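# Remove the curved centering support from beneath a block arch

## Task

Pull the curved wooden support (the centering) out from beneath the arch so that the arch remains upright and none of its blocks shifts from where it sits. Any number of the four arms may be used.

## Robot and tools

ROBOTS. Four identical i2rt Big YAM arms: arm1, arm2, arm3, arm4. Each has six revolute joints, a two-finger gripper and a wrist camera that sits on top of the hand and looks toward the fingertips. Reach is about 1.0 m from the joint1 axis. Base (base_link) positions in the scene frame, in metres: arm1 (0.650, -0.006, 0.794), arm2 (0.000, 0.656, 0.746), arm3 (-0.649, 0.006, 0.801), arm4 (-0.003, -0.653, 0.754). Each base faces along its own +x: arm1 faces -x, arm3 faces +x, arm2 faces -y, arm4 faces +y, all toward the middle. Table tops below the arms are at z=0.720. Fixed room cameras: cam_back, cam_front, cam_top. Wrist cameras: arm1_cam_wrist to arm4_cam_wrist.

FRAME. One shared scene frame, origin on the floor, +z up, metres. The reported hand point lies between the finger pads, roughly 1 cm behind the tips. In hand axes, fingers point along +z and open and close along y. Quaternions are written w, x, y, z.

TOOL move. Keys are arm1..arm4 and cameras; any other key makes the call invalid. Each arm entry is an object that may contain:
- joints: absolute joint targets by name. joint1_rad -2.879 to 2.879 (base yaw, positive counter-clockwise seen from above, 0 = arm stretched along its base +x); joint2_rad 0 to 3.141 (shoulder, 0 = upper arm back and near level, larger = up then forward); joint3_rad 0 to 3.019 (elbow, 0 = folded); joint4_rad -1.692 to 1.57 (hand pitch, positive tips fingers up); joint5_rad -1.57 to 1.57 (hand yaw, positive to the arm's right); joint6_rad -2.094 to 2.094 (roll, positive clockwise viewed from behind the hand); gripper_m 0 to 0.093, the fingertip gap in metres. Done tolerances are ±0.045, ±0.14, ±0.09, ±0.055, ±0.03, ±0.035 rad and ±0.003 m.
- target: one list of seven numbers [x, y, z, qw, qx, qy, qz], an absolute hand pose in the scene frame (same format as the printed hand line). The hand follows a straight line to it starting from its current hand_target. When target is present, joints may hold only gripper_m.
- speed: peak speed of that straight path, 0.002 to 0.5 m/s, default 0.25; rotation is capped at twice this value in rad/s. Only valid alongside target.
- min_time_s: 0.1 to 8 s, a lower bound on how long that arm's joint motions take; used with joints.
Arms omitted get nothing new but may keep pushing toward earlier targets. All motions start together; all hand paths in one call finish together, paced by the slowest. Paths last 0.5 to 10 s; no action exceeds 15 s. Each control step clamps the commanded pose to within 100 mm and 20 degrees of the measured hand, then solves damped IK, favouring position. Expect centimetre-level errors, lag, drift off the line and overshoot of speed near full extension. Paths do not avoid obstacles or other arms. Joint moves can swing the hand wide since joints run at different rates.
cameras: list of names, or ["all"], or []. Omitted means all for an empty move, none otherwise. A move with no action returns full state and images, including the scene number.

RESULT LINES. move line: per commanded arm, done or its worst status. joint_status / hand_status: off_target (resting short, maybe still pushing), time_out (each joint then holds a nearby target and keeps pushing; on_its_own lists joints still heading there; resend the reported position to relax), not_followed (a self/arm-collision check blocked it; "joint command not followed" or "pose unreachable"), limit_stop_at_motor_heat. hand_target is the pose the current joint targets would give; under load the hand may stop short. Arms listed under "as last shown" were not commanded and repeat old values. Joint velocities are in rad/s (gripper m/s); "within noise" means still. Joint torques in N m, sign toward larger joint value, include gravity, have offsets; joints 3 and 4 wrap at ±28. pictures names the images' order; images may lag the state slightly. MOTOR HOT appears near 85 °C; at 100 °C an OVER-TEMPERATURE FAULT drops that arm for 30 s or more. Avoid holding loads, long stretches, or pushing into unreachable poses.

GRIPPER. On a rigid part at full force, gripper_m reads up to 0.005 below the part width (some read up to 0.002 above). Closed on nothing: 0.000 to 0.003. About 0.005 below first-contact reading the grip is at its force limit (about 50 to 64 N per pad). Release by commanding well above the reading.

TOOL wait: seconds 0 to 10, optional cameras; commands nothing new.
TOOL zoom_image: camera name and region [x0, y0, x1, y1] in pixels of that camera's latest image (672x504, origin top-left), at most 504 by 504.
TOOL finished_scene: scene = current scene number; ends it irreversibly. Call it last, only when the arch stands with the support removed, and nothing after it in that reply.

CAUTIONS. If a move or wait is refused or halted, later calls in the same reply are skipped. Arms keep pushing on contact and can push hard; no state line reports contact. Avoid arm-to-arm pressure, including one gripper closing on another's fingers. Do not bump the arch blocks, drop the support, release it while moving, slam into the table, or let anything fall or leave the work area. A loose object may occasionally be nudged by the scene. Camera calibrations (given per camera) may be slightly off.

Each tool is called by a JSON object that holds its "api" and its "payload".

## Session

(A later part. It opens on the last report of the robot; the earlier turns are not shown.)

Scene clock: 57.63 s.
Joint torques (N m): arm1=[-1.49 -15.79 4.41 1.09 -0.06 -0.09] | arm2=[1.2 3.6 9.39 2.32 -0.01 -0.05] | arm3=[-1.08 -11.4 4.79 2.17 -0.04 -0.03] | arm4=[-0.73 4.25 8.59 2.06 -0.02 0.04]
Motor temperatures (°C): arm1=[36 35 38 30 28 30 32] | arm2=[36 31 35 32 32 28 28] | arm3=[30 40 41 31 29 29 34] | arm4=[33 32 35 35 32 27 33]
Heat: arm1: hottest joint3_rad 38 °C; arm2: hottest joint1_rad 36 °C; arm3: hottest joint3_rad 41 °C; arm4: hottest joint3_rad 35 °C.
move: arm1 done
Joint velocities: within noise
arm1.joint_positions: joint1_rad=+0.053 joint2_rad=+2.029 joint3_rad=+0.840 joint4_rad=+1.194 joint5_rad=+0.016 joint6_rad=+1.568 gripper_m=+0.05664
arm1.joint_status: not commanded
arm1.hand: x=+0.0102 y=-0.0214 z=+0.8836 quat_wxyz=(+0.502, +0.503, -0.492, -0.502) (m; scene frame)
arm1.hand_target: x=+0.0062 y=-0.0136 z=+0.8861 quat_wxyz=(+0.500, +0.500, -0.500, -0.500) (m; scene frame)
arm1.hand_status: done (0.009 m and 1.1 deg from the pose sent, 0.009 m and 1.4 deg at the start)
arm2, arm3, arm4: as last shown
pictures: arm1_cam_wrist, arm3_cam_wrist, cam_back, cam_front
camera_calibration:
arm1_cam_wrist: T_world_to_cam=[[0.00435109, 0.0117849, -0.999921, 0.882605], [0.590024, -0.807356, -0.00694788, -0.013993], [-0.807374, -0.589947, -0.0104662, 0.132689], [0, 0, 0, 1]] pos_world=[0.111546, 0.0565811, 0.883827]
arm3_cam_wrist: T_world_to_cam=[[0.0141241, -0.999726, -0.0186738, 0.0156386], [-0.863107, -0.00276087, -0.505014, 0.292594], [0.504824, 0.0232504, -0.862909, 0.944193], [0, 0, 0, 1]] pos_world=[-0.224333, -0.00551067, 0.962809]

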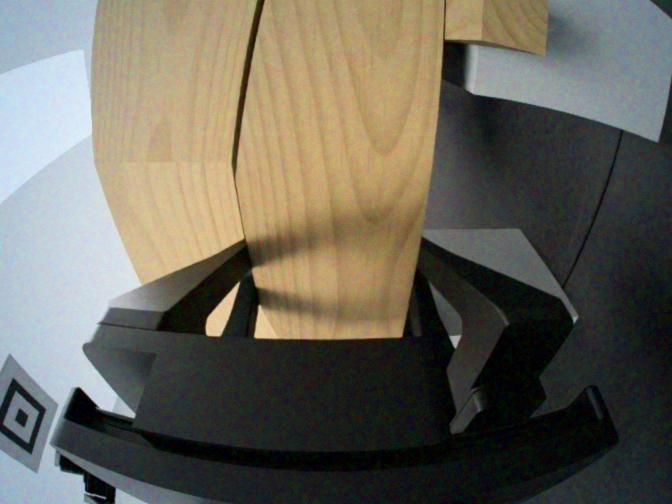

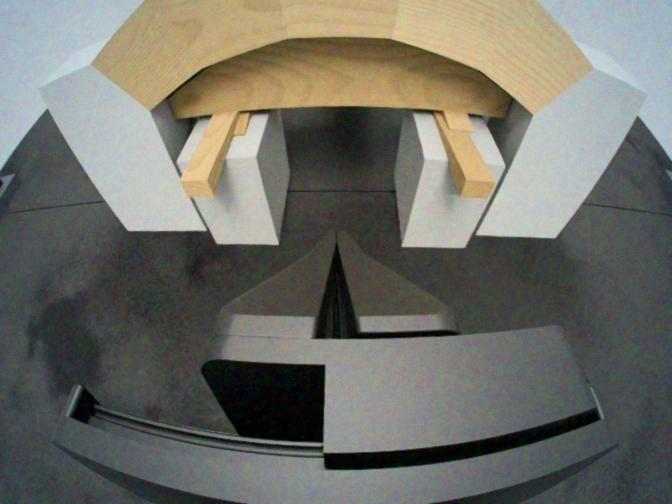

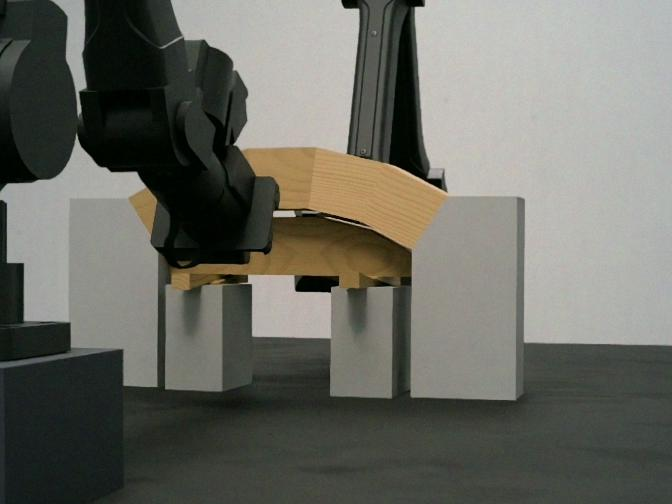

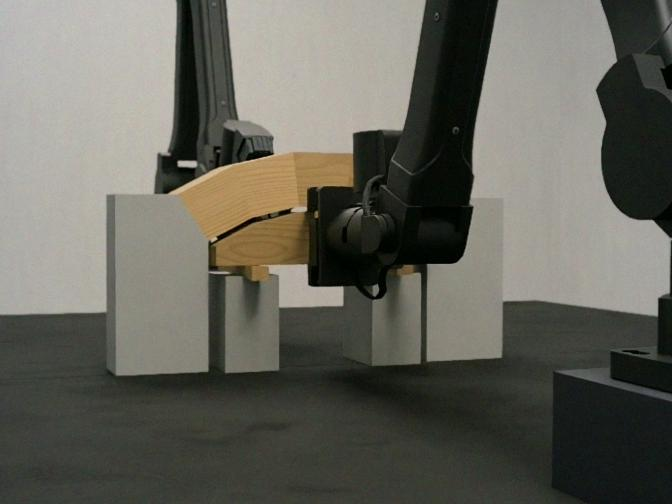

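{"api": "move", "payload": {"arm1": {"target": [0.008, -0.0145, 0.893, 0.5, 0.5, -0.5, -0.5], "speed": 0.03}, "cameras": ["cam_front", "arm3_cam_wrist"]}}

Scene clock: 58.77 s.
Joint torques (N m): arm1=[-1.38 -16.67 3.9 1.57 0.02 -0.09] | arm2=[1.26 3.72 9.36 2.28 -0.03 -0.06] | arm3=[-1.08 -11.34 4.83 2.19 -0.04 -0.02] | arm4=[-1.08 4.31 8.62 2.14 -0.02 0.03]
Motor temperatures (°C): arm1=[36 35 38 30 28 30 32] | arm2=[36 31 35 32 32 28 28] | arm3=[30 40 41 31 29 29 34] | arm4=[33 32 35 35 32 27 33]
Heat: arm1: hottest joint3_rad 38 °C; arm2: hottest joint1_rad 36 °C; arm3: hottest joint3_rad 41 °C; arm4: hottest joint3_rad 35 °C.
move: arm1 off_target
Joint velocities: within noise
arm1.joint_positions: joint1_rad=+0.053 joint2_rad=+2.019 joint3_rad=+0.840 joint4_rad=+1.172 joint5_rad=+0.016 joint6_rad=+1.568 gripper_m=+0.05664
arm1.joint_status: not commanded
arm1.hand: x=+0.0098 y=-0.0214 z=+0.8842 quat_wxyz=(+0.499, +0.506, -0.495, -0.499) (m; scene frame)
arm1.hand_target: x=+0.0081 y=-0.0146 z=+0.8929 quat_wxyz=(+0.500, +0.500, -0.500, -0.500) (m; scene frame)
arm1.hand_status: off_target (0.011 m and 0.9 deg from the pose sent, 0.012 m and 1.1 deg at the start)
arm2.joint_positions: joint1_rad=+0.031 joint2_rad=+0.603 joint3_rad=+1.457 joint4_rad=-1.387 joint5_rad=-0.263 joint6_rad=+0.761 gripper_m=+0.09396
arm2.joint_status: not commanded
arm2.hand: x=+0.0421 y=+0.4486 z=+1.3126 quat_wxyz=(-0.497, -0.768, -0.393, +0.094) (m; scene frame)
arm2.hand_target: x=+0.0421 y=+0.4516 z=+1.3209 quat_wxyz=(-0.505, -0.763, -0.391, +0.098) (m; scene frame)
arm2.hand_status: not commanded
arm3: as last shown
arm4.joint_positions: joint1_rad=-0.454 joint2_rad=+0.631 joint3_rad=+1.450 joint4_rad=-1.565 joint5_rad=-0.075 joint6_rad=-0.150 gripper_m=+0.09396
arm4.joint_status: not commanded
arm4.hand: x=+0.0668 y=-0.4724 z=+1.2759 quat_wxyz=(-0.346, +0.552, -0.728, -0.214) (m; scene frame)
arm4.hand_target: x=+0.0658 y=-0.4742 z=+1.2836 quat_wxyz=(-0.354, +0.550, -0.724, -0.218) (m; scene frame)
arm4.hand_status: not commanded
pictures: arm3_cam_wrist, cam_front
camera_calibration:
arm3_cam_wrist: T_world_to_cam=[[0.0141241, -0.999726, -0.0186738, 0.0156386], [-0.863107, -0.00276087, -0.505014, 0.292594], [0.504824, 0.0232504, -0.862909, 0.944193], [0, 0, 0, 1]] pos_world=[-0.224333, -0.00551067, 0.962809]

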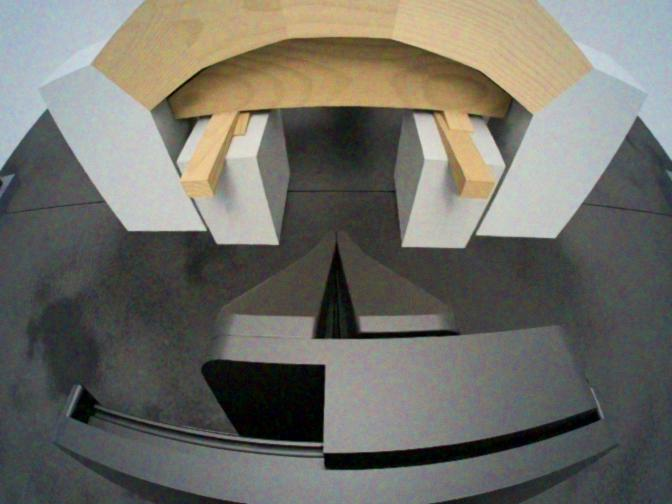

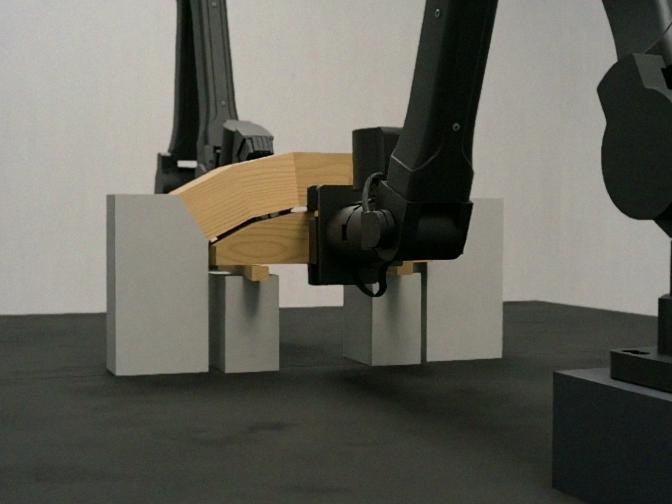

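{"api": "move", "payload": {"arm1": {"target": [0.009, -0.0145, 0.897, 0.509, 0.491, -0.491, -0.509], "speed": 0.03}, "cameras": ["cam_front", "cam_back", "arm3_cam_wrist"]}}

{"api": "zoom_image", "payload": {"camera": "cam_front", "region": [160, 130, 480, 310]}}

Scene clock: 60.47 s.
Joint torques (N m): arm1=[-1.26 -15.68 3.85 3.7 0.03 -0.09] | arm2=[1.14 3.43 9.35 2.33 -0.03 -0.04] | arm3=[-1.03 -11.4 4.78 2.15 -0.04 -0.03] | arm4=[-0.56 4.01 8.62 2.17 0.01 0.01]
Motor temperatures (°C): arm1=[36 36 38 30 28 30 32] | arm2=[36 31 35 32 32 28 28] | arm3=[30 40 41 31 29 29 34] | arm4=[33 32 35 35 32 27 33]
Heat: arm1: hottest joint3_rad 38 °C; arm2: hottest joint1_rad 36 °C; arm3: hottest joint3_rad 41 °C; arm4: hottest joint3_rad 35 °C.
move: arm1 off_target
Joint velocities: within noise
arm1.joint_positions: joint1_rad=+0.053 joint2_rad=+2.019 joint3_rad=+0.840 joint4_rad=+1.173 joint5_rad=+0.016 joint6_rad=+1.568 gripper_m=+0.05664
arm1.joint_status: not commanded
arm1.hand: x=+0.0098 y=-0.0214 z=+0.8845 quat_wxyz=(+0.499, +0.506, -0.495, -0.500) (m; scene frame)
arm1.hand_target: x=+0.0091 y=-0.0146 z=+0.8968 quat_wxyz=(+0.509, +0.491, -0.491, -0.509) (m; scene frame)
arm1.hand_status: off_target (0.014 m and 2.4 deg from the pose sent, 0.014 m and 2.4 deg at the start)
arm2, arm3, arm4: as last shown
pictures: arm3_cam_wrist, cam_back, cam_front
camera_calibration:
arm3_cam_wrist: T_world_to_cam=[[0.0141241, -0.999726, -0.0186738, 0.0156386], [-0.863107, -0.00276087, -0.505014, 0.292594], [0.504824, 0.0232504, -0.862909, 0.944193], [0, 0, 0, 1]] pos_world=[-0.224333, -0.00551067, 0.962809]

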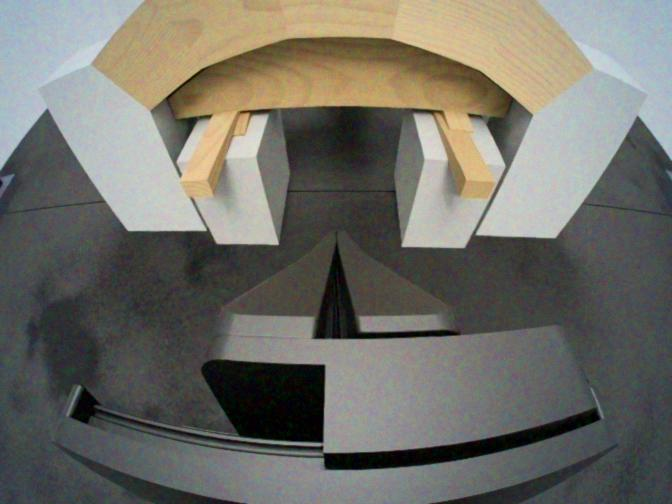

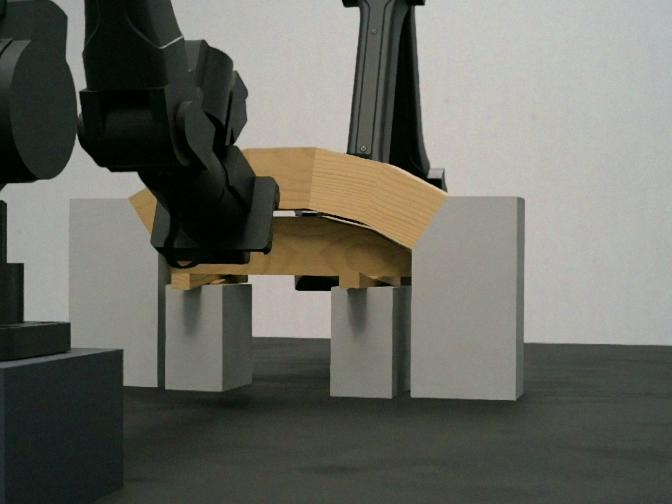

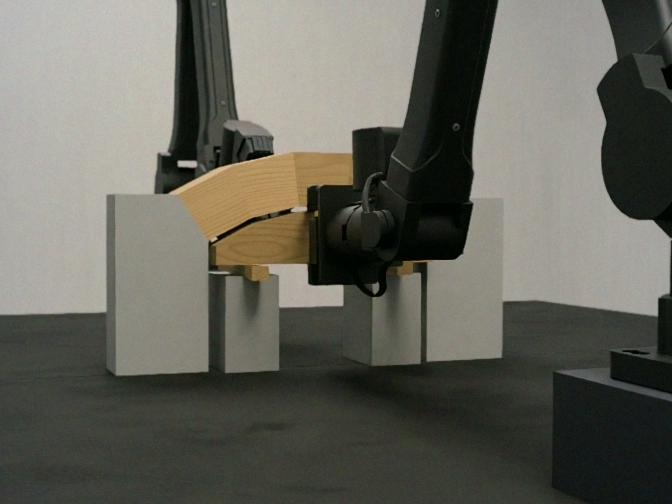

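Scaled by 1.575 from the camera's 672x504 image, which has a finer 960x720 frame.

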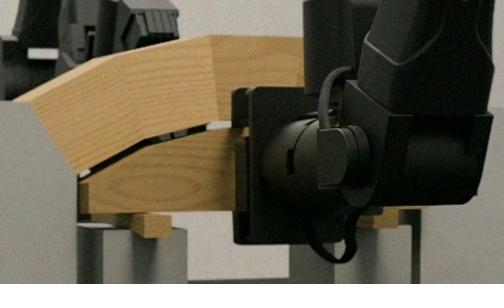

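{"api": "move", "payload": {"arm1": {"target": [0.009, -0.0145, 0.898, 0.5135, 0.4865, -0.4865, -0.5135], "speed": 0.03}, "cameras": ["cam_front", "arm1_cam_wrist"]}}

{"api": "zoom_image", "payload": {"camera": "cam_front", "region": [160, 130, 480, 310]}}

Scene clock: 61.60 s.
Joint torques (N m): arm1=[-1.32 -15.09 3.93 4.71 0.02 -0.1] | arm2=[1.14 3.72 9.36 2.32 -0.03 -0.05] | arm3=[-1.2 -11.4 4.82 2.22 -0.04 -0.02] | arm4=[-1.38 4.07 8.66 2.11 -0.02 0.02]
Motor temperatures (°C): arm1=[36 36 38 30 28 30 32] | arm2=[36 31 35 32 32 28 28] | arm3=[30 40 41 31 29 29 34] | arm4=[33 32 35 35 32 27 33]
Heat: arm1: hottest joint3_rad 38 °C; arm2: hottest joint1_rad 36 °C; arm3: hottest joint3_rad 41 °C; arm4: hottest joint3_rad 35 °C.
move: arm1 off_target
Joint velocities: within noise
arm1.joint_positions: joint1_rad=+0.053 joint2_rad=+2.019 joint3_rad=+0.840 joint4_rad=+1.177 joint5_rad=+0.016 joint6_rad=+1.568 gripper_m=+0.05664
arm1.joint_status: not commanded
arm1.hand: x=+0.0098 y=-0.0214 z=+0.8855 quat_wxyz=(+0.500, +0.505, -0.494, -0.501) (m; scene frame)
arm1.hand_target: x=+0.0093 y=-0.0146 z=+0.8978 quat_wxyz=(+0.513, +0.487, -0.486, -0.513) (m; scene frame)
arm1.hand_status: off_target (0.014 m and 3.1 deg from the pose sent, 0.015 m and 3.3 deg at the start)
arm2, arm3, arm4: as last shown
pictures: arm1_cam_wrist, cam_front
camera_calibration:
arm1_cam_wrist: T_world_to_cam=[[0.0116143, 0.0120353, -0.99986, 0.884351], [0.589936, -0.807445, -0.00286656, -0.01734], [-0.807366, -0.58982, -0.016478, 0.137712], [0, 0, 0, 1]] pos_world=[0.111142, 0.0565805, 0.886446]

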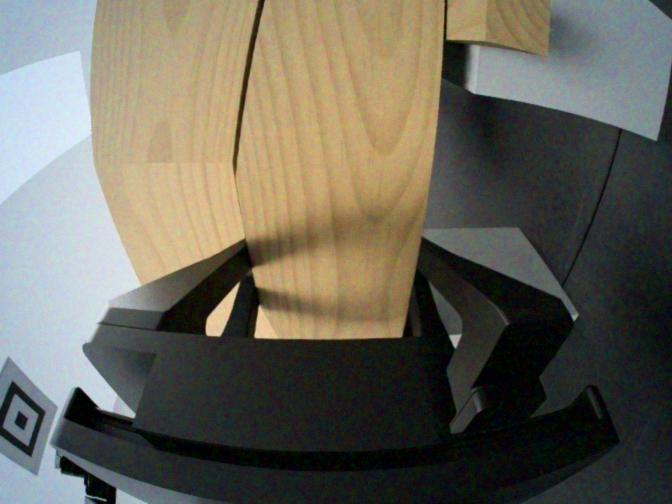

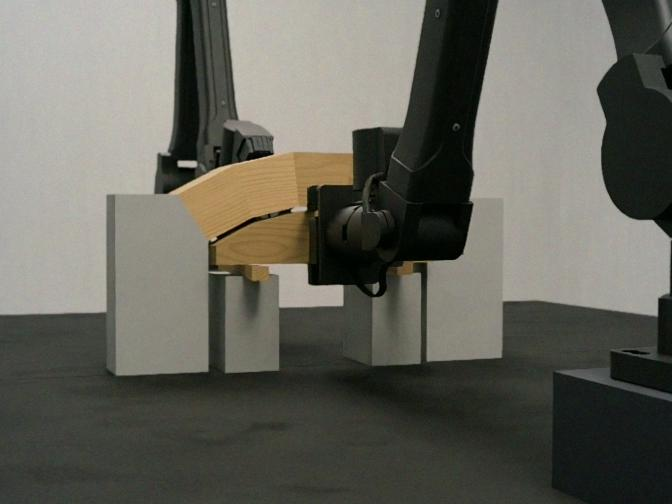

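Scaled by 1.575 from the camera's 672x504 image, which has a finer 960x720 frame.

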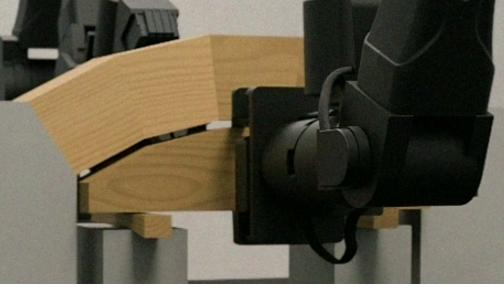

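{"api": "move", "payload": {"arm1": {"target": [0.026, -0.0145, 0.898, 0.515, 0.485, -0.485, -0.515], "speed": 0.04}, "cameras": ["cam_front", "cam_top", "arm3_cam_wrist"]}}

{"api": "zoom_image", "payload": {"camera": "cam_front", "region": [160, 130, 480, 310]}}

Scene clock: 63.10 s.
Joint torques (N m): arm1=[-1.26 -15.62 2.88 4.11 0.07 -0.09] | arm2=[1.2 3.66 9.35 2.29 -0.01 -0.06] | arm3=[-1.03 -11.4 4.81 2.21 -0.04 -0.03] | arm4=[-0.91 4.01 8.5 2.17 0 0]
Motor temperatures (°C): arm1=[36 36 38 30 28 30 32] | arm2=[36 31 35 31 32 28 28] | arm3=[30 40 40 31 29 29 34] | arm4=[33 32 35 35 32 27 33]
Heat: arm1: hottest joint3_rad 38 °C; arm2: hottest joint1_rad 36 °C; arm3: hottest joint2_rad 40 °C; arm4: hottest joint3_rad 35 °C.
move: arm1 off_target
Joint velocities: within noise
arm1.joint_positions: joint1_rad=+0.053 joint2_rad=+2.019 joint3_rad=+0.802 joint4_rad=+1.231 joint5_rad=+0.016 joint6_rad=+1.568 gripper_m=+0.05664
arm1.joint_status: not commanded
arm1.hand: x=+0.0232 y=-0.0210 z=+0.8842 quat_wxyz=(+0.505, +0.501, -0.490, -0.505) (m; scene frame)
arm1.hand_target: x=+0.0260 y=-0.0147 z=+0.8977 quat_wxyz=(+0.515, +0.485, -0.485, -0.515) (m; scene frame)
arm1.hand_status: off_target (0.015 m and 2.5 deg from the pose sent, 0.022 m and 3.4 deg at the start)
arm2, arm3, arm4: as last shown
pictures: arm3_cam_wrist, cam_front, cam_top
camera_calibration:
arm3_cam_wrist: T_world_to_cam=[[0.0141241, -0.999726, -0.0186738, 0.0156386], [-0.863107, -0.00276087, -0.505014, 0.292594], [0.504824, 0.0232504, -0.862909, 0.944193], [0, 0, 0, 1]] pos_world=[-0.224333, -0.00551067, 0.962809]

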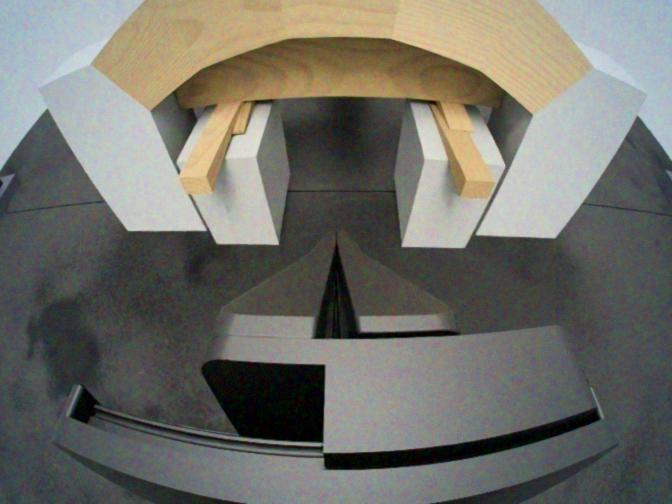

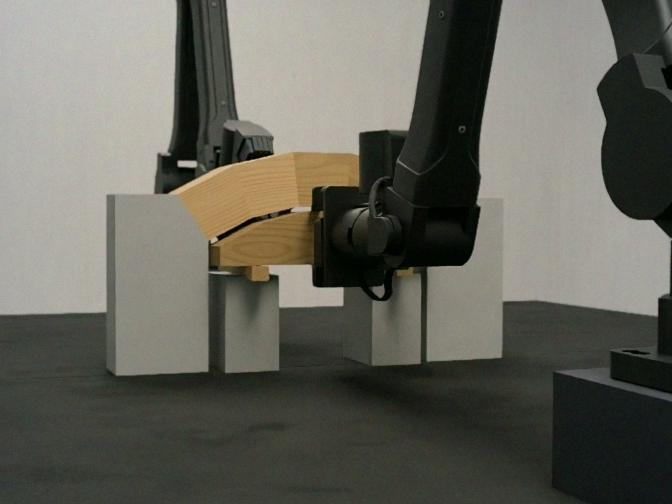

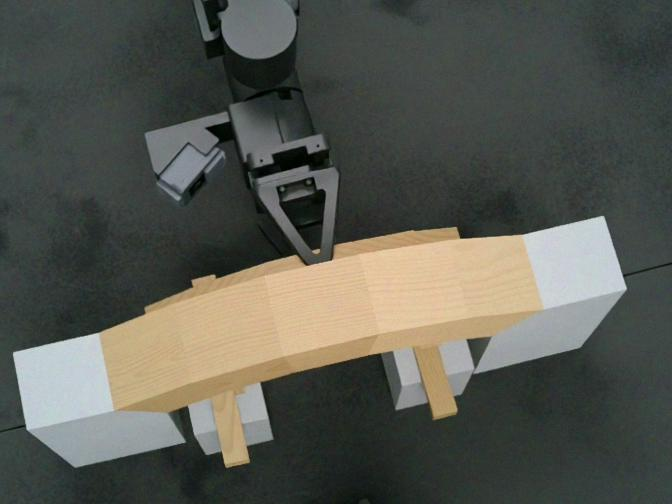

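Scaled by 1.575 from the camera's 672x504 image, which has a finer 960x720 frame.

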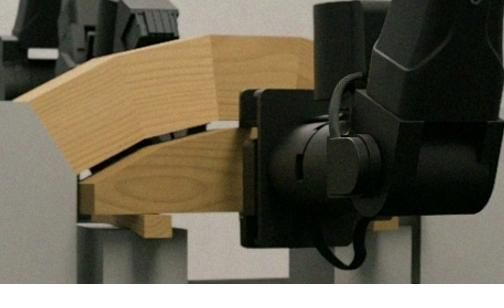

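{"api": "move", "payload": {"arm1": {"target": [0.05, -0.0145, 0.901, 0.515, 0.485, -0.485, -0.515], "speed": 0.05}, "cameras": ["cam_front", "cam_top", "arm3_cam_wrist"]}}

{"api": "zoom_image", "payload": {"camera": "cam_front", "region": [160, 130, 480, 310]}}

Scene clock: 64.43 s.
Joint torques (N m): arm1=[-1.14 -15.91 2.35 3.69 0.11 -0.08] | arm2=[1.14 3.78 9.42 2.29 -0.02 -0.07] | arm3=[-0.97 -11.4 4.82 2.18 -0.04 -0.03] | arm4=[-0.44 4.6 8.62 2.25 -0.04 0.03]
Motor temperatures (°C): arm1=[36 36 38 30 28 30 32] | arm2=[36 31 35 31 32 28 28] | arm3=[30 40 40 31 29 29 34] | arm4=[33 32 35 35 32 27 33]
Heat: arm1: hottest joint3_rad 38 °C; arm2: hottest joint1_rad 36 °C; arm3: hottest joint2_rad 40 °C; arm4: hottest joint3_rad 35 °C.
move: arm1 off_target
Joint velocities: within noise
arm1.joint_positions: joint1_rad=+0.053 joint2_rad=+1.998 joint3_rad=+0.736 joint4_rad=+1.277 joint5_rad=+0.016 joint6_rad=+1.567 gripper_m=+0.05664
arm1.joint_status: not commanded
arm1.hand: x=+0.0464 y=-0.0203 z=+0.8829 quat_wxyz=(+0.504, +0.501, -0.489, -0.505) (m; scene frame)
arm1.hand_target: x=+0.0499 y=-0.0147 z=+0.9006 quat_wxyz=(+0.515, +0.485, -0.485, -0.515) (m; scene frame)
arm1.hand_status: off_target (0.019 m and 2.6 deg from the pose sent, 0.032 m and 2.5 deg at the start)
arm2, arm3, arm4: as last shown
pictures: arm3_cam_wrist, cam_front, cam_top
camera_calibration:
arm3_cam_wrist: T_world_to_cam=[[0.0141241, -0.999726, -0.0186738, 0.0156386], [-0.863107, -0.00276087, -0.505014, 0.292594], [0.504824, 0.0232504, -0.862909, 0.944193], [0, 0, 0, 1]] pos_world=[-0.224333, -0.00551067, 0.962809]

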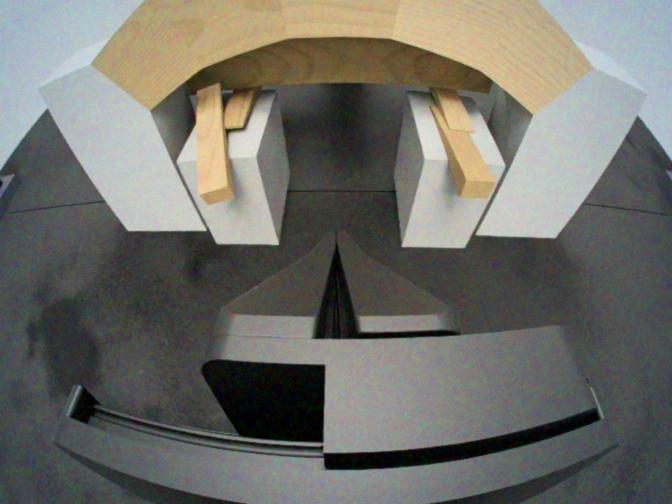

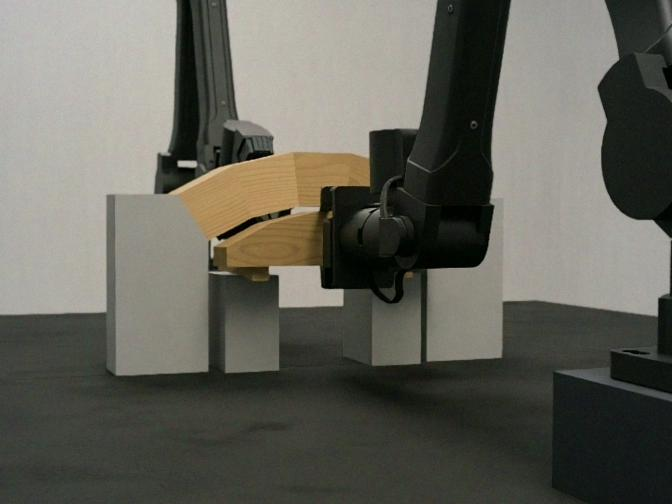

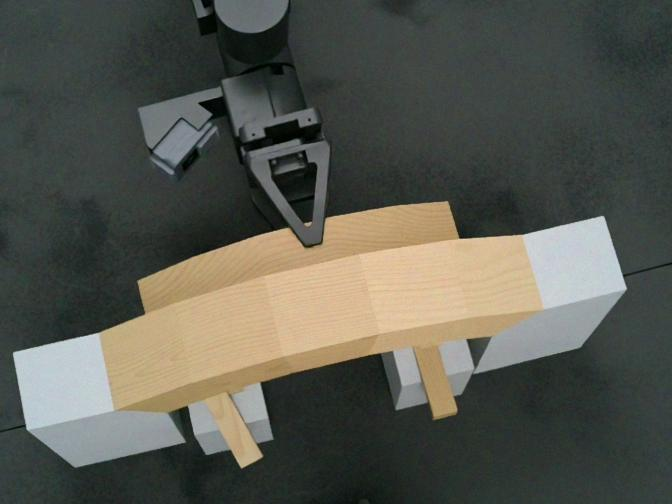

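Scaled by 1.575 from the camera's 672x504 image, which has a finer 960x720 frame.

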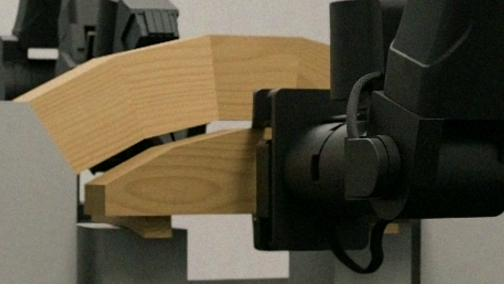

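{"api": "move", "payload": {"arm1": {"target": [0.05, -0.0145, 0.907, 0.517, 0.483, -0.483, -0.517], "speed": 0.03}, "cameras": ["cam_front", "arm3_cam_wrist"]}}

{"api": "zoom_image", "payload": {"camera": "cam_front", "region": [160, 130, 480, 310]}}

Scene clock: 65.93 s.
Joint torques (N m): arm1=[-1.26 -16.62 2.63 3.54 0.09 -0.08] | arm2=[1.26 3.72 9.37 2.28 -0.01 -0.08] | arm3=[-1.03 -11.46 4.82 2.21 -0.04 -0.02] | arm4=[-1.08 3.78 8.66 2.11 -0.02 0.03]
Motor temperatures (°C): arm1=[36 36 38 30 28 30 32] | arm2=[36 31 35 31 32 28 28] | arm3=[30 40 40 32 29 29 34] | arm4=[33 32 35 35 32 27 33]
Heat: arm1: hottest joint3_rad 38 °C; arm2: hottest joint1_rad 36 °C; arm3: hottest joint2_rad 40 °C; arm4: hottest joint3_rad 35 °C.
move: arm1 off_target
Joint velocities: within noise
arm1.joint_positions: joint1_rad=+0.053 joint2_rad=+1.994 joint3_rad=+0.731 joint4_rad=+1.277 joint5_rad=+0.016 joint6_rad=+1.567 gripper_m=+0.05664
arm1.joint_status: not commanded
arm1.hand: x=+0.0480 y=-0.0203 z=+0.8833 quat_wxyz=(+0.504, +0.502, -0.490, -0.504) (m; scene frame)
arm1.hand_target: x=+0.0499 y=-0.0147 z=+0.9066 quat_wxyz=(+0.517, +0.483, -0.483, -0.517) (m; scene frame)
arm1.hand_status: off_target (0.024 m and 3.1 deg from the pose sent, 0.025 m and 3.0 deg at the start)
arm2, arm3, arm4: as last shown
pictures: arm3_cam_wrist, cam_front
camera_calibration:
arm3_cam_wrist: T_world_to_cam=[[0.0141241, -0.999726, -0.0186738, 0.0156386], [-0.863107, -0.00276087, -0.505014, 0.292594], [0.504824, 0.0232504, -0.862909, 0.944193], [0, 0, 0, 1]] pos_world=[-0.224333, -0.00551067, 0.962809]

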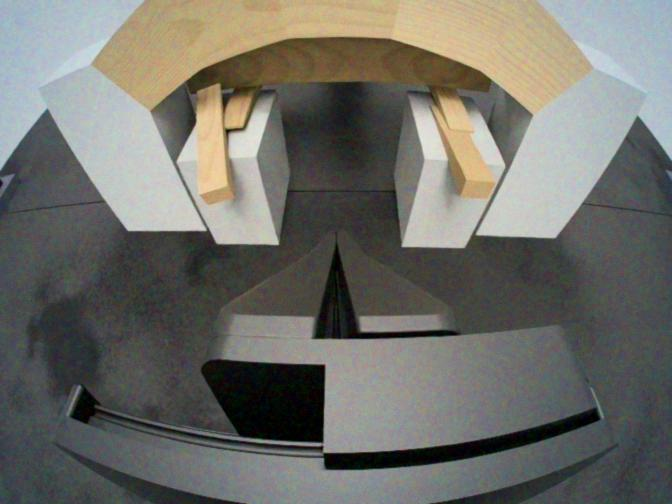

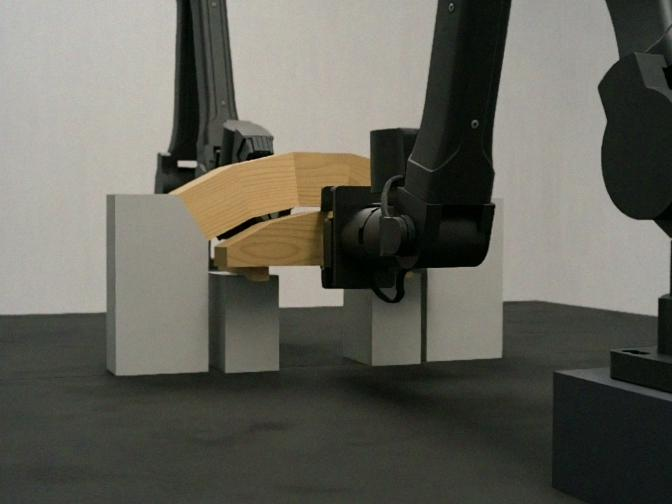

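Scaled by 1.575 from the camera's 672x504 image, which has a finer 960x720 frame.

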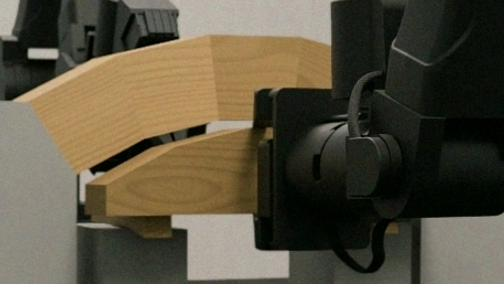

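{"api": "move", "payload": {"arm1": {"target": [0.058, -0.0145, 0.917, 0.515, 0.485, -0.485, -0.515], "speed": 0.04}, "cameras": ["cam_front", "arm3_cam_wrist"]}}

{"api": "zoom_image", "payload": {"camera": "cam_front", "region": [160, 130, 480, 310]}}

Scene clock: 67.27 s.
Joint torques (N m): arm1=[-1.14 -17.32 3.21 2.67 0.1 -0.1] | arm2=[1.08 3.96 9.33 2.26 -0.02 -0.06] | arm3=[-1.03 -11.22 4.79 2.19 -0.04 -0.02] | arm4=[-1.08 3.96 8.54 1.96 0.01 0.03]
Motor temperatures (°C): arm1=[36 36 38 30 28 30 33] | arm2=[36 31 35 31 32 28 28] | arm3=[30 40 40 32 29 29 34] | arm4=[33 32 35 35 32 27 33]
Heat: arm1: hottest joint3_rad 38 °C; arm2: hottest joint1_rad 36 °C; arm3: hottest joint2_rad 40 °C; arm4: hottest joint3_rad 35 °C.
move: arm1 off_target
Joint velocities: within noise
arm1.joint_positions: joint1_rad=+0.053 joint2_rad=+1.967 joint3_rad=+0.695 joint4_rad=+1.269 joint5_rad=+0.016 joint6_rad=+1.568 gripper_m=+0.05664
arm1.joint_status: not commanded
arm1.hand: x=+0.0597 y=-0.0200 z=+0.8845 quat_wxyz=(+0.500, +0.505, -0.494, -0.501) (m; scene frame)
arm1.hand_target: x=+0.0582 y=-0.0147 z=+0.9163 quat_wxyz=(+0.515, +0.485, -0.484, -0.515) (m; scene frame)
arm1.hand_status: off_target (0.033 m and 3.5 deg from the pose sent, 0.036 m and 2.7 deg at the start)
arm2, arm4: as last shown
arm3.joint_positions: joint1_rad=-0.071 joint2_rad=+1.651 joint3_rad=+0.447 joint4_rad=+0.825 joint5_rad=-0.039 joint6_rad=+0.001 gripper_m=+0.00017
arm3.joint_status: not commanded
arm3.hand: x=-0.1615 y=-0.0034 z=+0.8516 quat_wxyz=(-0.558, -0.001, -0.830, -0.005) (m; scene frame)
arm3.hand_target: x=-0.1599 y=-0.0080 z=+0.8649 quat_wxyz=(-0.574, +0.000, -0.819, +0.000) (m; scene frame)
arm3.hand_status: not commanded
pictures: arm3_cam_wrist, cam_front
camera_calibration:
arm3_cam_wrist: T_world_to_cam=[[0.0141241, -0.999726, -0.0186738, 0.0156386], [-0.863107, -0.00276087, -0.505014, 0.292594], [0.504824, 0.0232504, -0.862909, 0.944193], [0, 0, 0, 1]] pos_world=[-0.224333, -0.00551067, 0.962809]

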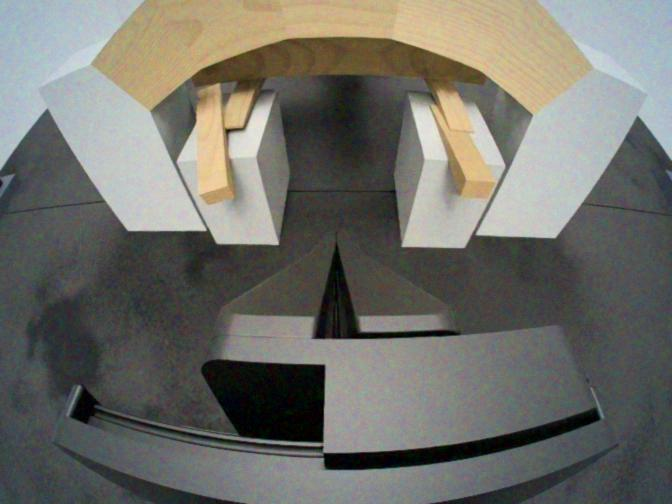

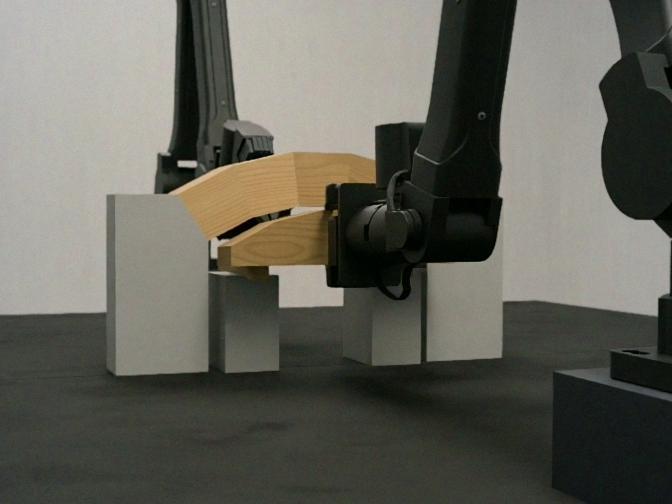

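Scaled by 1.575 from the camera's 672x504 image, which has a finer 960x720 frame.

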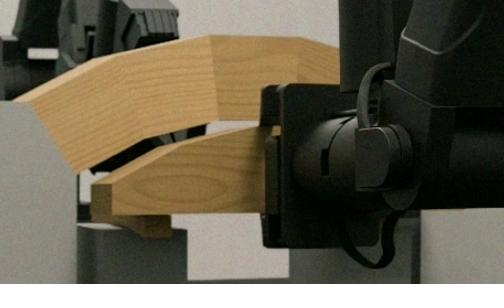

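{"api": "move", "payload": {"arm1": {"target": [0.066, -0.0145, 0.935, 0.518, 0.482, -0.482, -0.518], "speed": 0.05}, "cameras": ["cam_front", "cam_top", "arm3_cam_wrist"]}}

{"api": "zoom_image", "payload": {"camera": "cam_front", "region": [160, 130, 480, 310]}}

Scene clock: 68.80 s.
Joint torques (N m): arm1=[-1.2 -16.91 3.4 2.77 0.11 -0.12] | arm2=[1.14 3.66 9.37 2.26 -0.01 -0.06] | arm3=[-1.03 -11.4 4.79 2.21 -0.04 -0.03] | arm4=[-0.91 4.01 8.59 2.02 0 0.04]
Motor temperatures (°C): arm1=[36 36 38 30 28 30 33] | arm2=[36 31 35 31 32 28 28] | arm3=[30 40 40 32 29 29 34] | arm4=[33 32 35 35 32 27 33]
Heat: arm1: hottest joint3_rad 38 °C; arm2: hottest joint1_rad 36 °C; arm3: hottest joint2_rad 40 °C; arm4: hottest joint3_rad 35 °C.
move: arm1 off_target
Joint velocities: within noise
arm1.joint_positions: joint1_rad=+0.053 joint2_rad=+1.907 joint3_rad=+0.670 joint4_rad=+1.245 joint5_rad=+0.016 joint6_rad=+1.571 gripper_m=+0.05664
arm1.joint_status: not commanded
arm1.hand: x=+0.0669 y=-0.0200 z=+0.9027 quat_wxyz=(+0.503, +0.502, -0.492, -0.502) (m; scene frame)
arm1.hand_target: x=+0.0662 y=-0.0147 z=+0.9342 quat_wxyz=(+0.518, +0.482, -0.482, -0.518) (m; scene frame)
arm1.hand_status: off_target (0.033 m and 3.6 deg from the pose sent, 0.051 m and 4.2 deg at the start)
arm2, arm3, arm4: as last shown
pictures: arm3_cam_wrist, cam_front, cam_top
camera_calibration:
arm3_cam_wrist: T_world_to_cam=[[0.0141241, -0.999726, -0.0186738, 0.0156386], [-0.863107, -0.00276087, -0.505014, 0.292594], [0.504824, 0.0232504, -0.862909, 0.944193], [0, 0, 0, 1]] pos_world=[-0.224333, -0.00551067, 0.962809]

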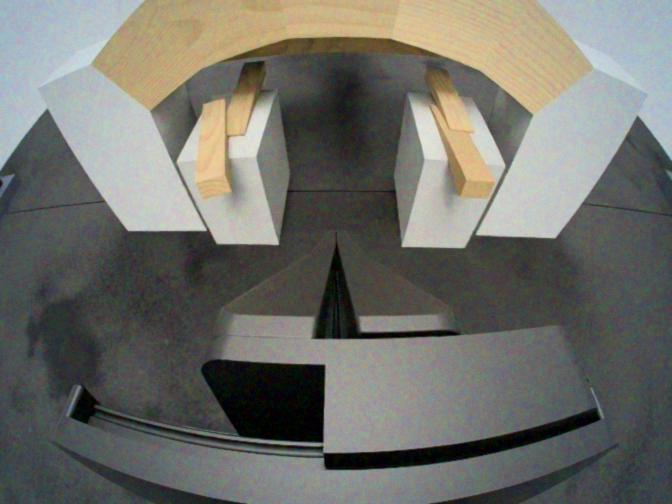

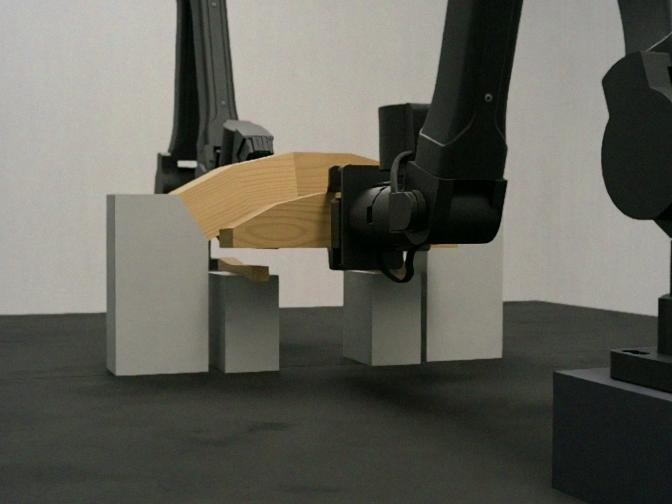

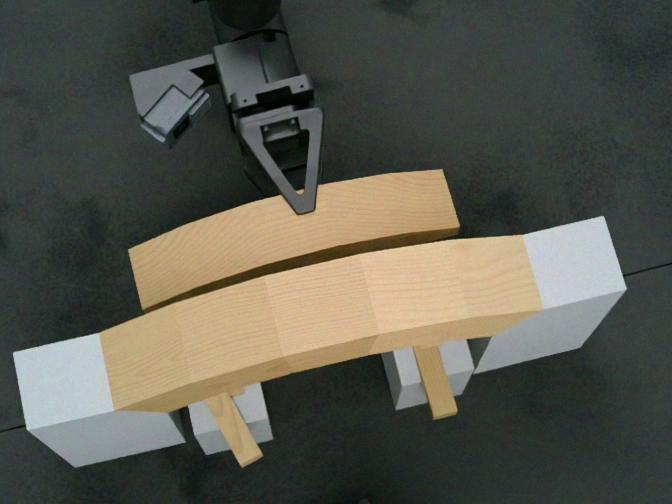

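Scaled by 1.575 from the camera's 672x504 image, which has a finer 960x720 frame.

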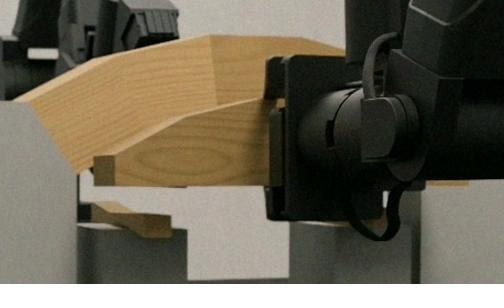

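{"api": "move", "payload": {"arm1": {"target": [0.14, -0.015, 0.955, 0.513, 0.487, -0.487, -0.513], "speed": 0.2}, "cameras": []}}

{"api": "move", "payload": {"arm1": {"target": [0.27, -0.015, 0.89, 0, 0.7071, -0.7071, 0], "speed": 0.3}, "arm3": {"target": [-0.25, -0.008, 0.90, 0.574, 0, 0.819, 0], "speed": 0.1}, "cameras": ["cam_front", "cam_top", "arm1_cam_wrist"]}}

Scene clock: 70.73 s.
Joint torques (N m): arm1=[-0.67 -13.16 3.52 2.77 0.11 -0.13] | arm2=[1.03 3.78 9.37 2.26 -0.02 -0.05] | arm3=[-1.08 -11.46 4.82 2.17 -0.03 -0.02] | arm4=[-0.67 4.07 8.64 2.17 0.03 0.03]
Motor temperatures (°C): arm1=[36 36 38 30 28 30 33] | arm2=[36 31 35 31 32 28 28] | arm3=[30 40 40 32 29 29 33] | arm4=[33 32 35 35 32 27 33]
Heat: arm1: hottest joint3_rad 38 °C; arm2: hottest joint1_rad 36 °C; arm3: hottest joint2_rad 40 °C; arm4: hottest joint3_rad 35 °C.
move: arm1 off_target
Joint velocities: within noise
arm1.joint_positions: joint1_rad=+0.053 joint2_rad=+1.705 joint3_rad=+0.462 joint4_rad=+1.235 joint5_rad=+0.021 joint6_rad=+1.571 gripper_m=+0.05664
arm1.joint_status: not commanded
arm1.hand: x=+0.1403 y=-0.0174 z=+0.9289 quat_wxyz=(+0.498, +0.505, -0.497, -0.499) (m; scene frame)
arm1.hand_target: x=+0.1402 y=-0.0151 z=+0.9543 quat_wxyz=(+0.513, +0.487, -0.487, -0.513) (m; scene frame)
arm1.hand_status: off_target (0.026 m and 3.3 deg from the pose sent, 0.090 m and 2.5 deg at the start)
arm2.joint_positions: joint1_rad=+0.031 joint2_rad=+0.603 joint3_rad=+1.457 joint4_rad=-1.387 joint5_rad=-0.263 joint6_rad=+0.761 gripper_m=+0.09396
arm2.joint_status: not commanded
arm2.hand: x=+0.0421 y=+0.4486 z=+1.3126 quat_wxyz=(-0.497, -0.768, -0.393, +0.094) (m; scene frame)
arm2.hand_target: x=+0.0421 y=+0.4516 z=+1.3209 quat_wxyz=(-0.505, -0.763, -0.391, +0.098) (m; scene frame)
arm2.hand_status: not commanded
arm3: as last shown
arm4.joint_positions: joint1_rad=-0.454 joint2_rad=+0.631 joint3_rad=+1.450 joint4_rad=-1.565 joint5_rad=-0.075 joint6_rad=-0.150 gripper_m=+0.09396
arm4.joint_status: not commanded
arm4.hand: x=+0.0668 y=-0.4724 z=+1.2759 quat_wxyz=(-0.346, +0.552, -0.728, -0.214) (m; scene frame)
arm4.hand_target: x=+0.0658 y=-0.4742 z=+1.2836 quat_wxyz=(-0.354, +0.550, -0.724, -0.218) (m; scene frame)
arm4.hand_status: not commanded
pictures: none
No camera images: "cameras" was empty.

Scene clock: 74.27 s.
Joint torques (N m): arm1=[-1.03 -8.64 10.73 -0.88 0 -0.03] | arm2=[1.03 3.55 9.33 2.22 -0.01 -0.06] | arm3=[-1.03 -6.59 6.42 1.01 -0.04 -0.03] | arm4=[-0.91 3.6 8.53 2.06 0.01 0.01]
Motor temperatures (°C): arm1=[36 36 39 30 28 30 33] | arm2=[36 31 35 31 32 28 28] | arm3=[30 40 39 31 29 29 33] | arm4=[33 32 35 35 32 27 33]
Heat: arm1: hottest joint3_rad 39 °C; arm2: hottest joint1_rad 36 °C; arm3: hottest joint2_rad 40 °C; arm4: hottest joint3_rad 35 °C.
move: arm1 off_target; arm3 done
Joint velocities: within noise
arm1.joint_positions: joint1_rad=+0.053 joint2_rad=+1.434 joint3_rad=+0.906 joint4_rad=-1.089 joint5_rad=-0.007 joint6_rad=+1.583 gripper_m=+0.05664
arm1.joint_status: not commanded
arm1.hand: x=+0.2951 y=-0.0174 z=+0.8702 quat_wxyz=(-0.016, +0.712, -0.702, +0.014) (m; scene frame)
arm1.hand_target: x=+0.2711 y=-0.0150 z=+0.8903 quat_wxyz=(+0.000, +0.707, -0.707, +0.000) (m; scene frame)
arm1.hand_status: off_target (0.032 m and 2.6 deg from the pose sent, 0.135 m and 89.7 deg at the start)
arm2, arm4: as last shown
arm3.joint_positions: joint1_rad=-0.089 joint2_rad=+1.267 joint3_rad=+0.228 joint4_rad=+0.693 joint5_rad=-0.056 joint6_rad=-0.004 gripper_m=+0.00017
arm3.joint_status: not commanded
arm3.hand: x=-0.2485 y=-0.0045 z=+0.8968 quat_wxyz=(-0.572, -0.001, -0.820, -0.004) (m; scene frame)
arm3.hand_target: x=-0.2500 y=-0.0080 z=+0.9000 quat_wxyz=(-0.574, +0.000, -0.819, +0.000) (m; scene frame)
arm3.hand_status: done (0.005 m and 0.6 deg from the pose sent, 0.101 m and 2.2 deg at the start)
pictures: arm1_cam_wrist, cam_front, cam_top
camera_calibration:
arm1_cam_wrist: T_world_to_cam=[[0.998262, 0.0149018, 0.0570152, -0.345058], [-0.0208175, -0.815949, 0.577749, -0.507679], [0.055131, -0.577931, -0.814221, 0.810024], [0, 0, 0, 1]] pos_world=[0.289233, 0.0590403, 0.972523]

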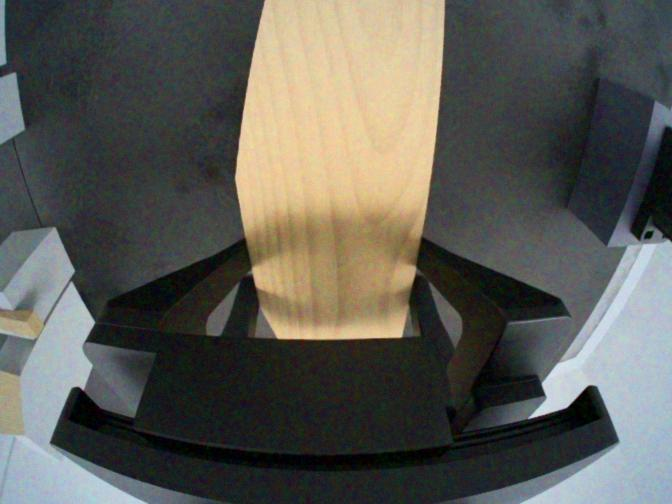

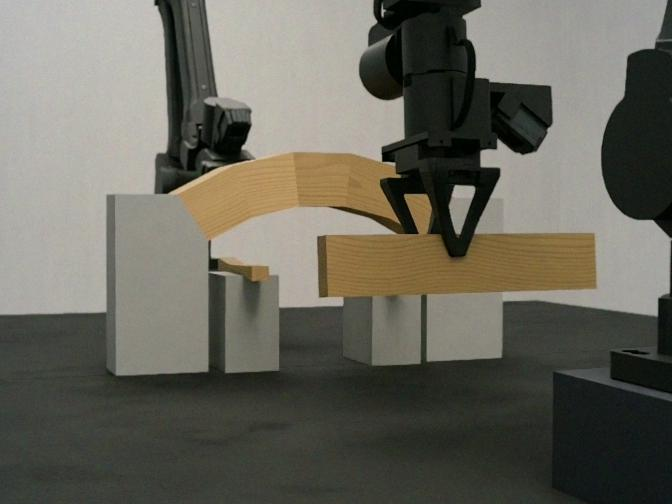

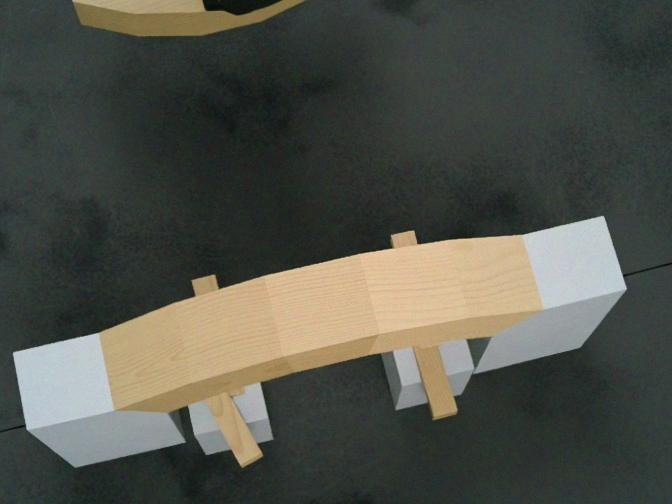

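{"api": "move", "payload": {"arm1": {"target": [0.271, -0.015, 0.827, 0.015, 0.707, -0.707, -0.015], "speed": 0.12}, "cameras": ["cam_front", "arm1_cam_wrist"]}}

Scene clock: 76.00 s.
Joint torques (N m): arm1=[-1.03 -9.52 5.57 0.87 0.02 -0.01] | arm2=[1.08 3.78 9.32 2.29 -0.03 -0.04] | arm3=[-1.14 -6.42 6.37 1.02 -0.04 -0.02] | arm4=[-1.14 4.31 8.57 2.15 -0.02 0.01]
Motor temperatures (°C): arm1=[36 36 39 30 28 30 33] | arm2=[36 31 36 31 32 28 28] | arm3=[30 40 39 31 29 29 33] | arm4=[33 32 35 35 32 27 33]
Heat: arm1: hottest joint3_rad 39 °C; arm2: hottest joint1_rad 36 °C; arm3: hottest joint2_rad 40 °C; arm4: hottest joint3_rad 35 °C.
move: arm1 done
Joint velocities: within noise
arm1.joint_positions: joint1_rad=+0.053 joint2_rad=+1.512 joint3_rad=+0.855 joint4_rad=-0.889 joint5_rad=-0.007 joint6_rad=+1.583 gripper_m=+0.05664
arm1.joint_status: not commanded
arm1.hand: x=+0.2749 y=-0.0176 z=+0.8270 quat_wxyz=(+0.010, +0.712, -0.702, -0.011) (m; scene frame)
arm1.hand_target: x=+0.2710 y=-0.0151 z=+0.8271 quat_wxyz=(+0.015, +0.707, -0.707, -0.015) (m; scene frame)
arm1.hand_status: done (0.005 m and 1.2 deg from the pose sent, 0.050 m and 5.0 deg at the start)
arm2, arm3, arm4: as last shown
arm3.hand_target: x=-0.2499 y=-0.0080 z=+0.9000 quat_wxyz=(-0.574, +0.000, -0.819, +0.000) (m; scene frame)
pictures: arm1_cam_wrist, cam_front
camera_calibration:
arm1_cam_wrist: T_world_to_cam=[[0.999771, 0.0155586, -0.0147193, -0.263499], [0.0212099, -0.814773, 0.579392, -0.496159], [-0.00297835, -0.579571, -0.814916, 0.792315], [0, 0, 0, 1]] pos_world=[0.276322, 0.0590453, 0.929263]

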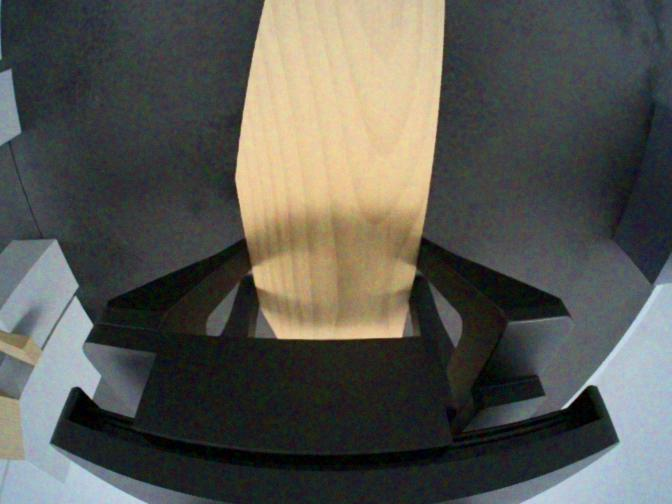

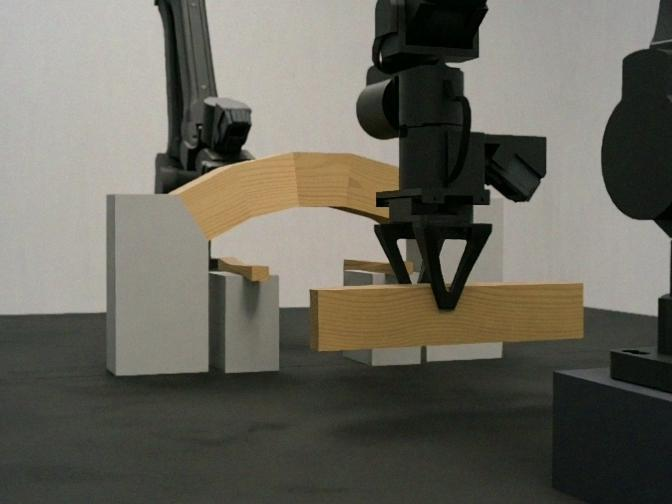

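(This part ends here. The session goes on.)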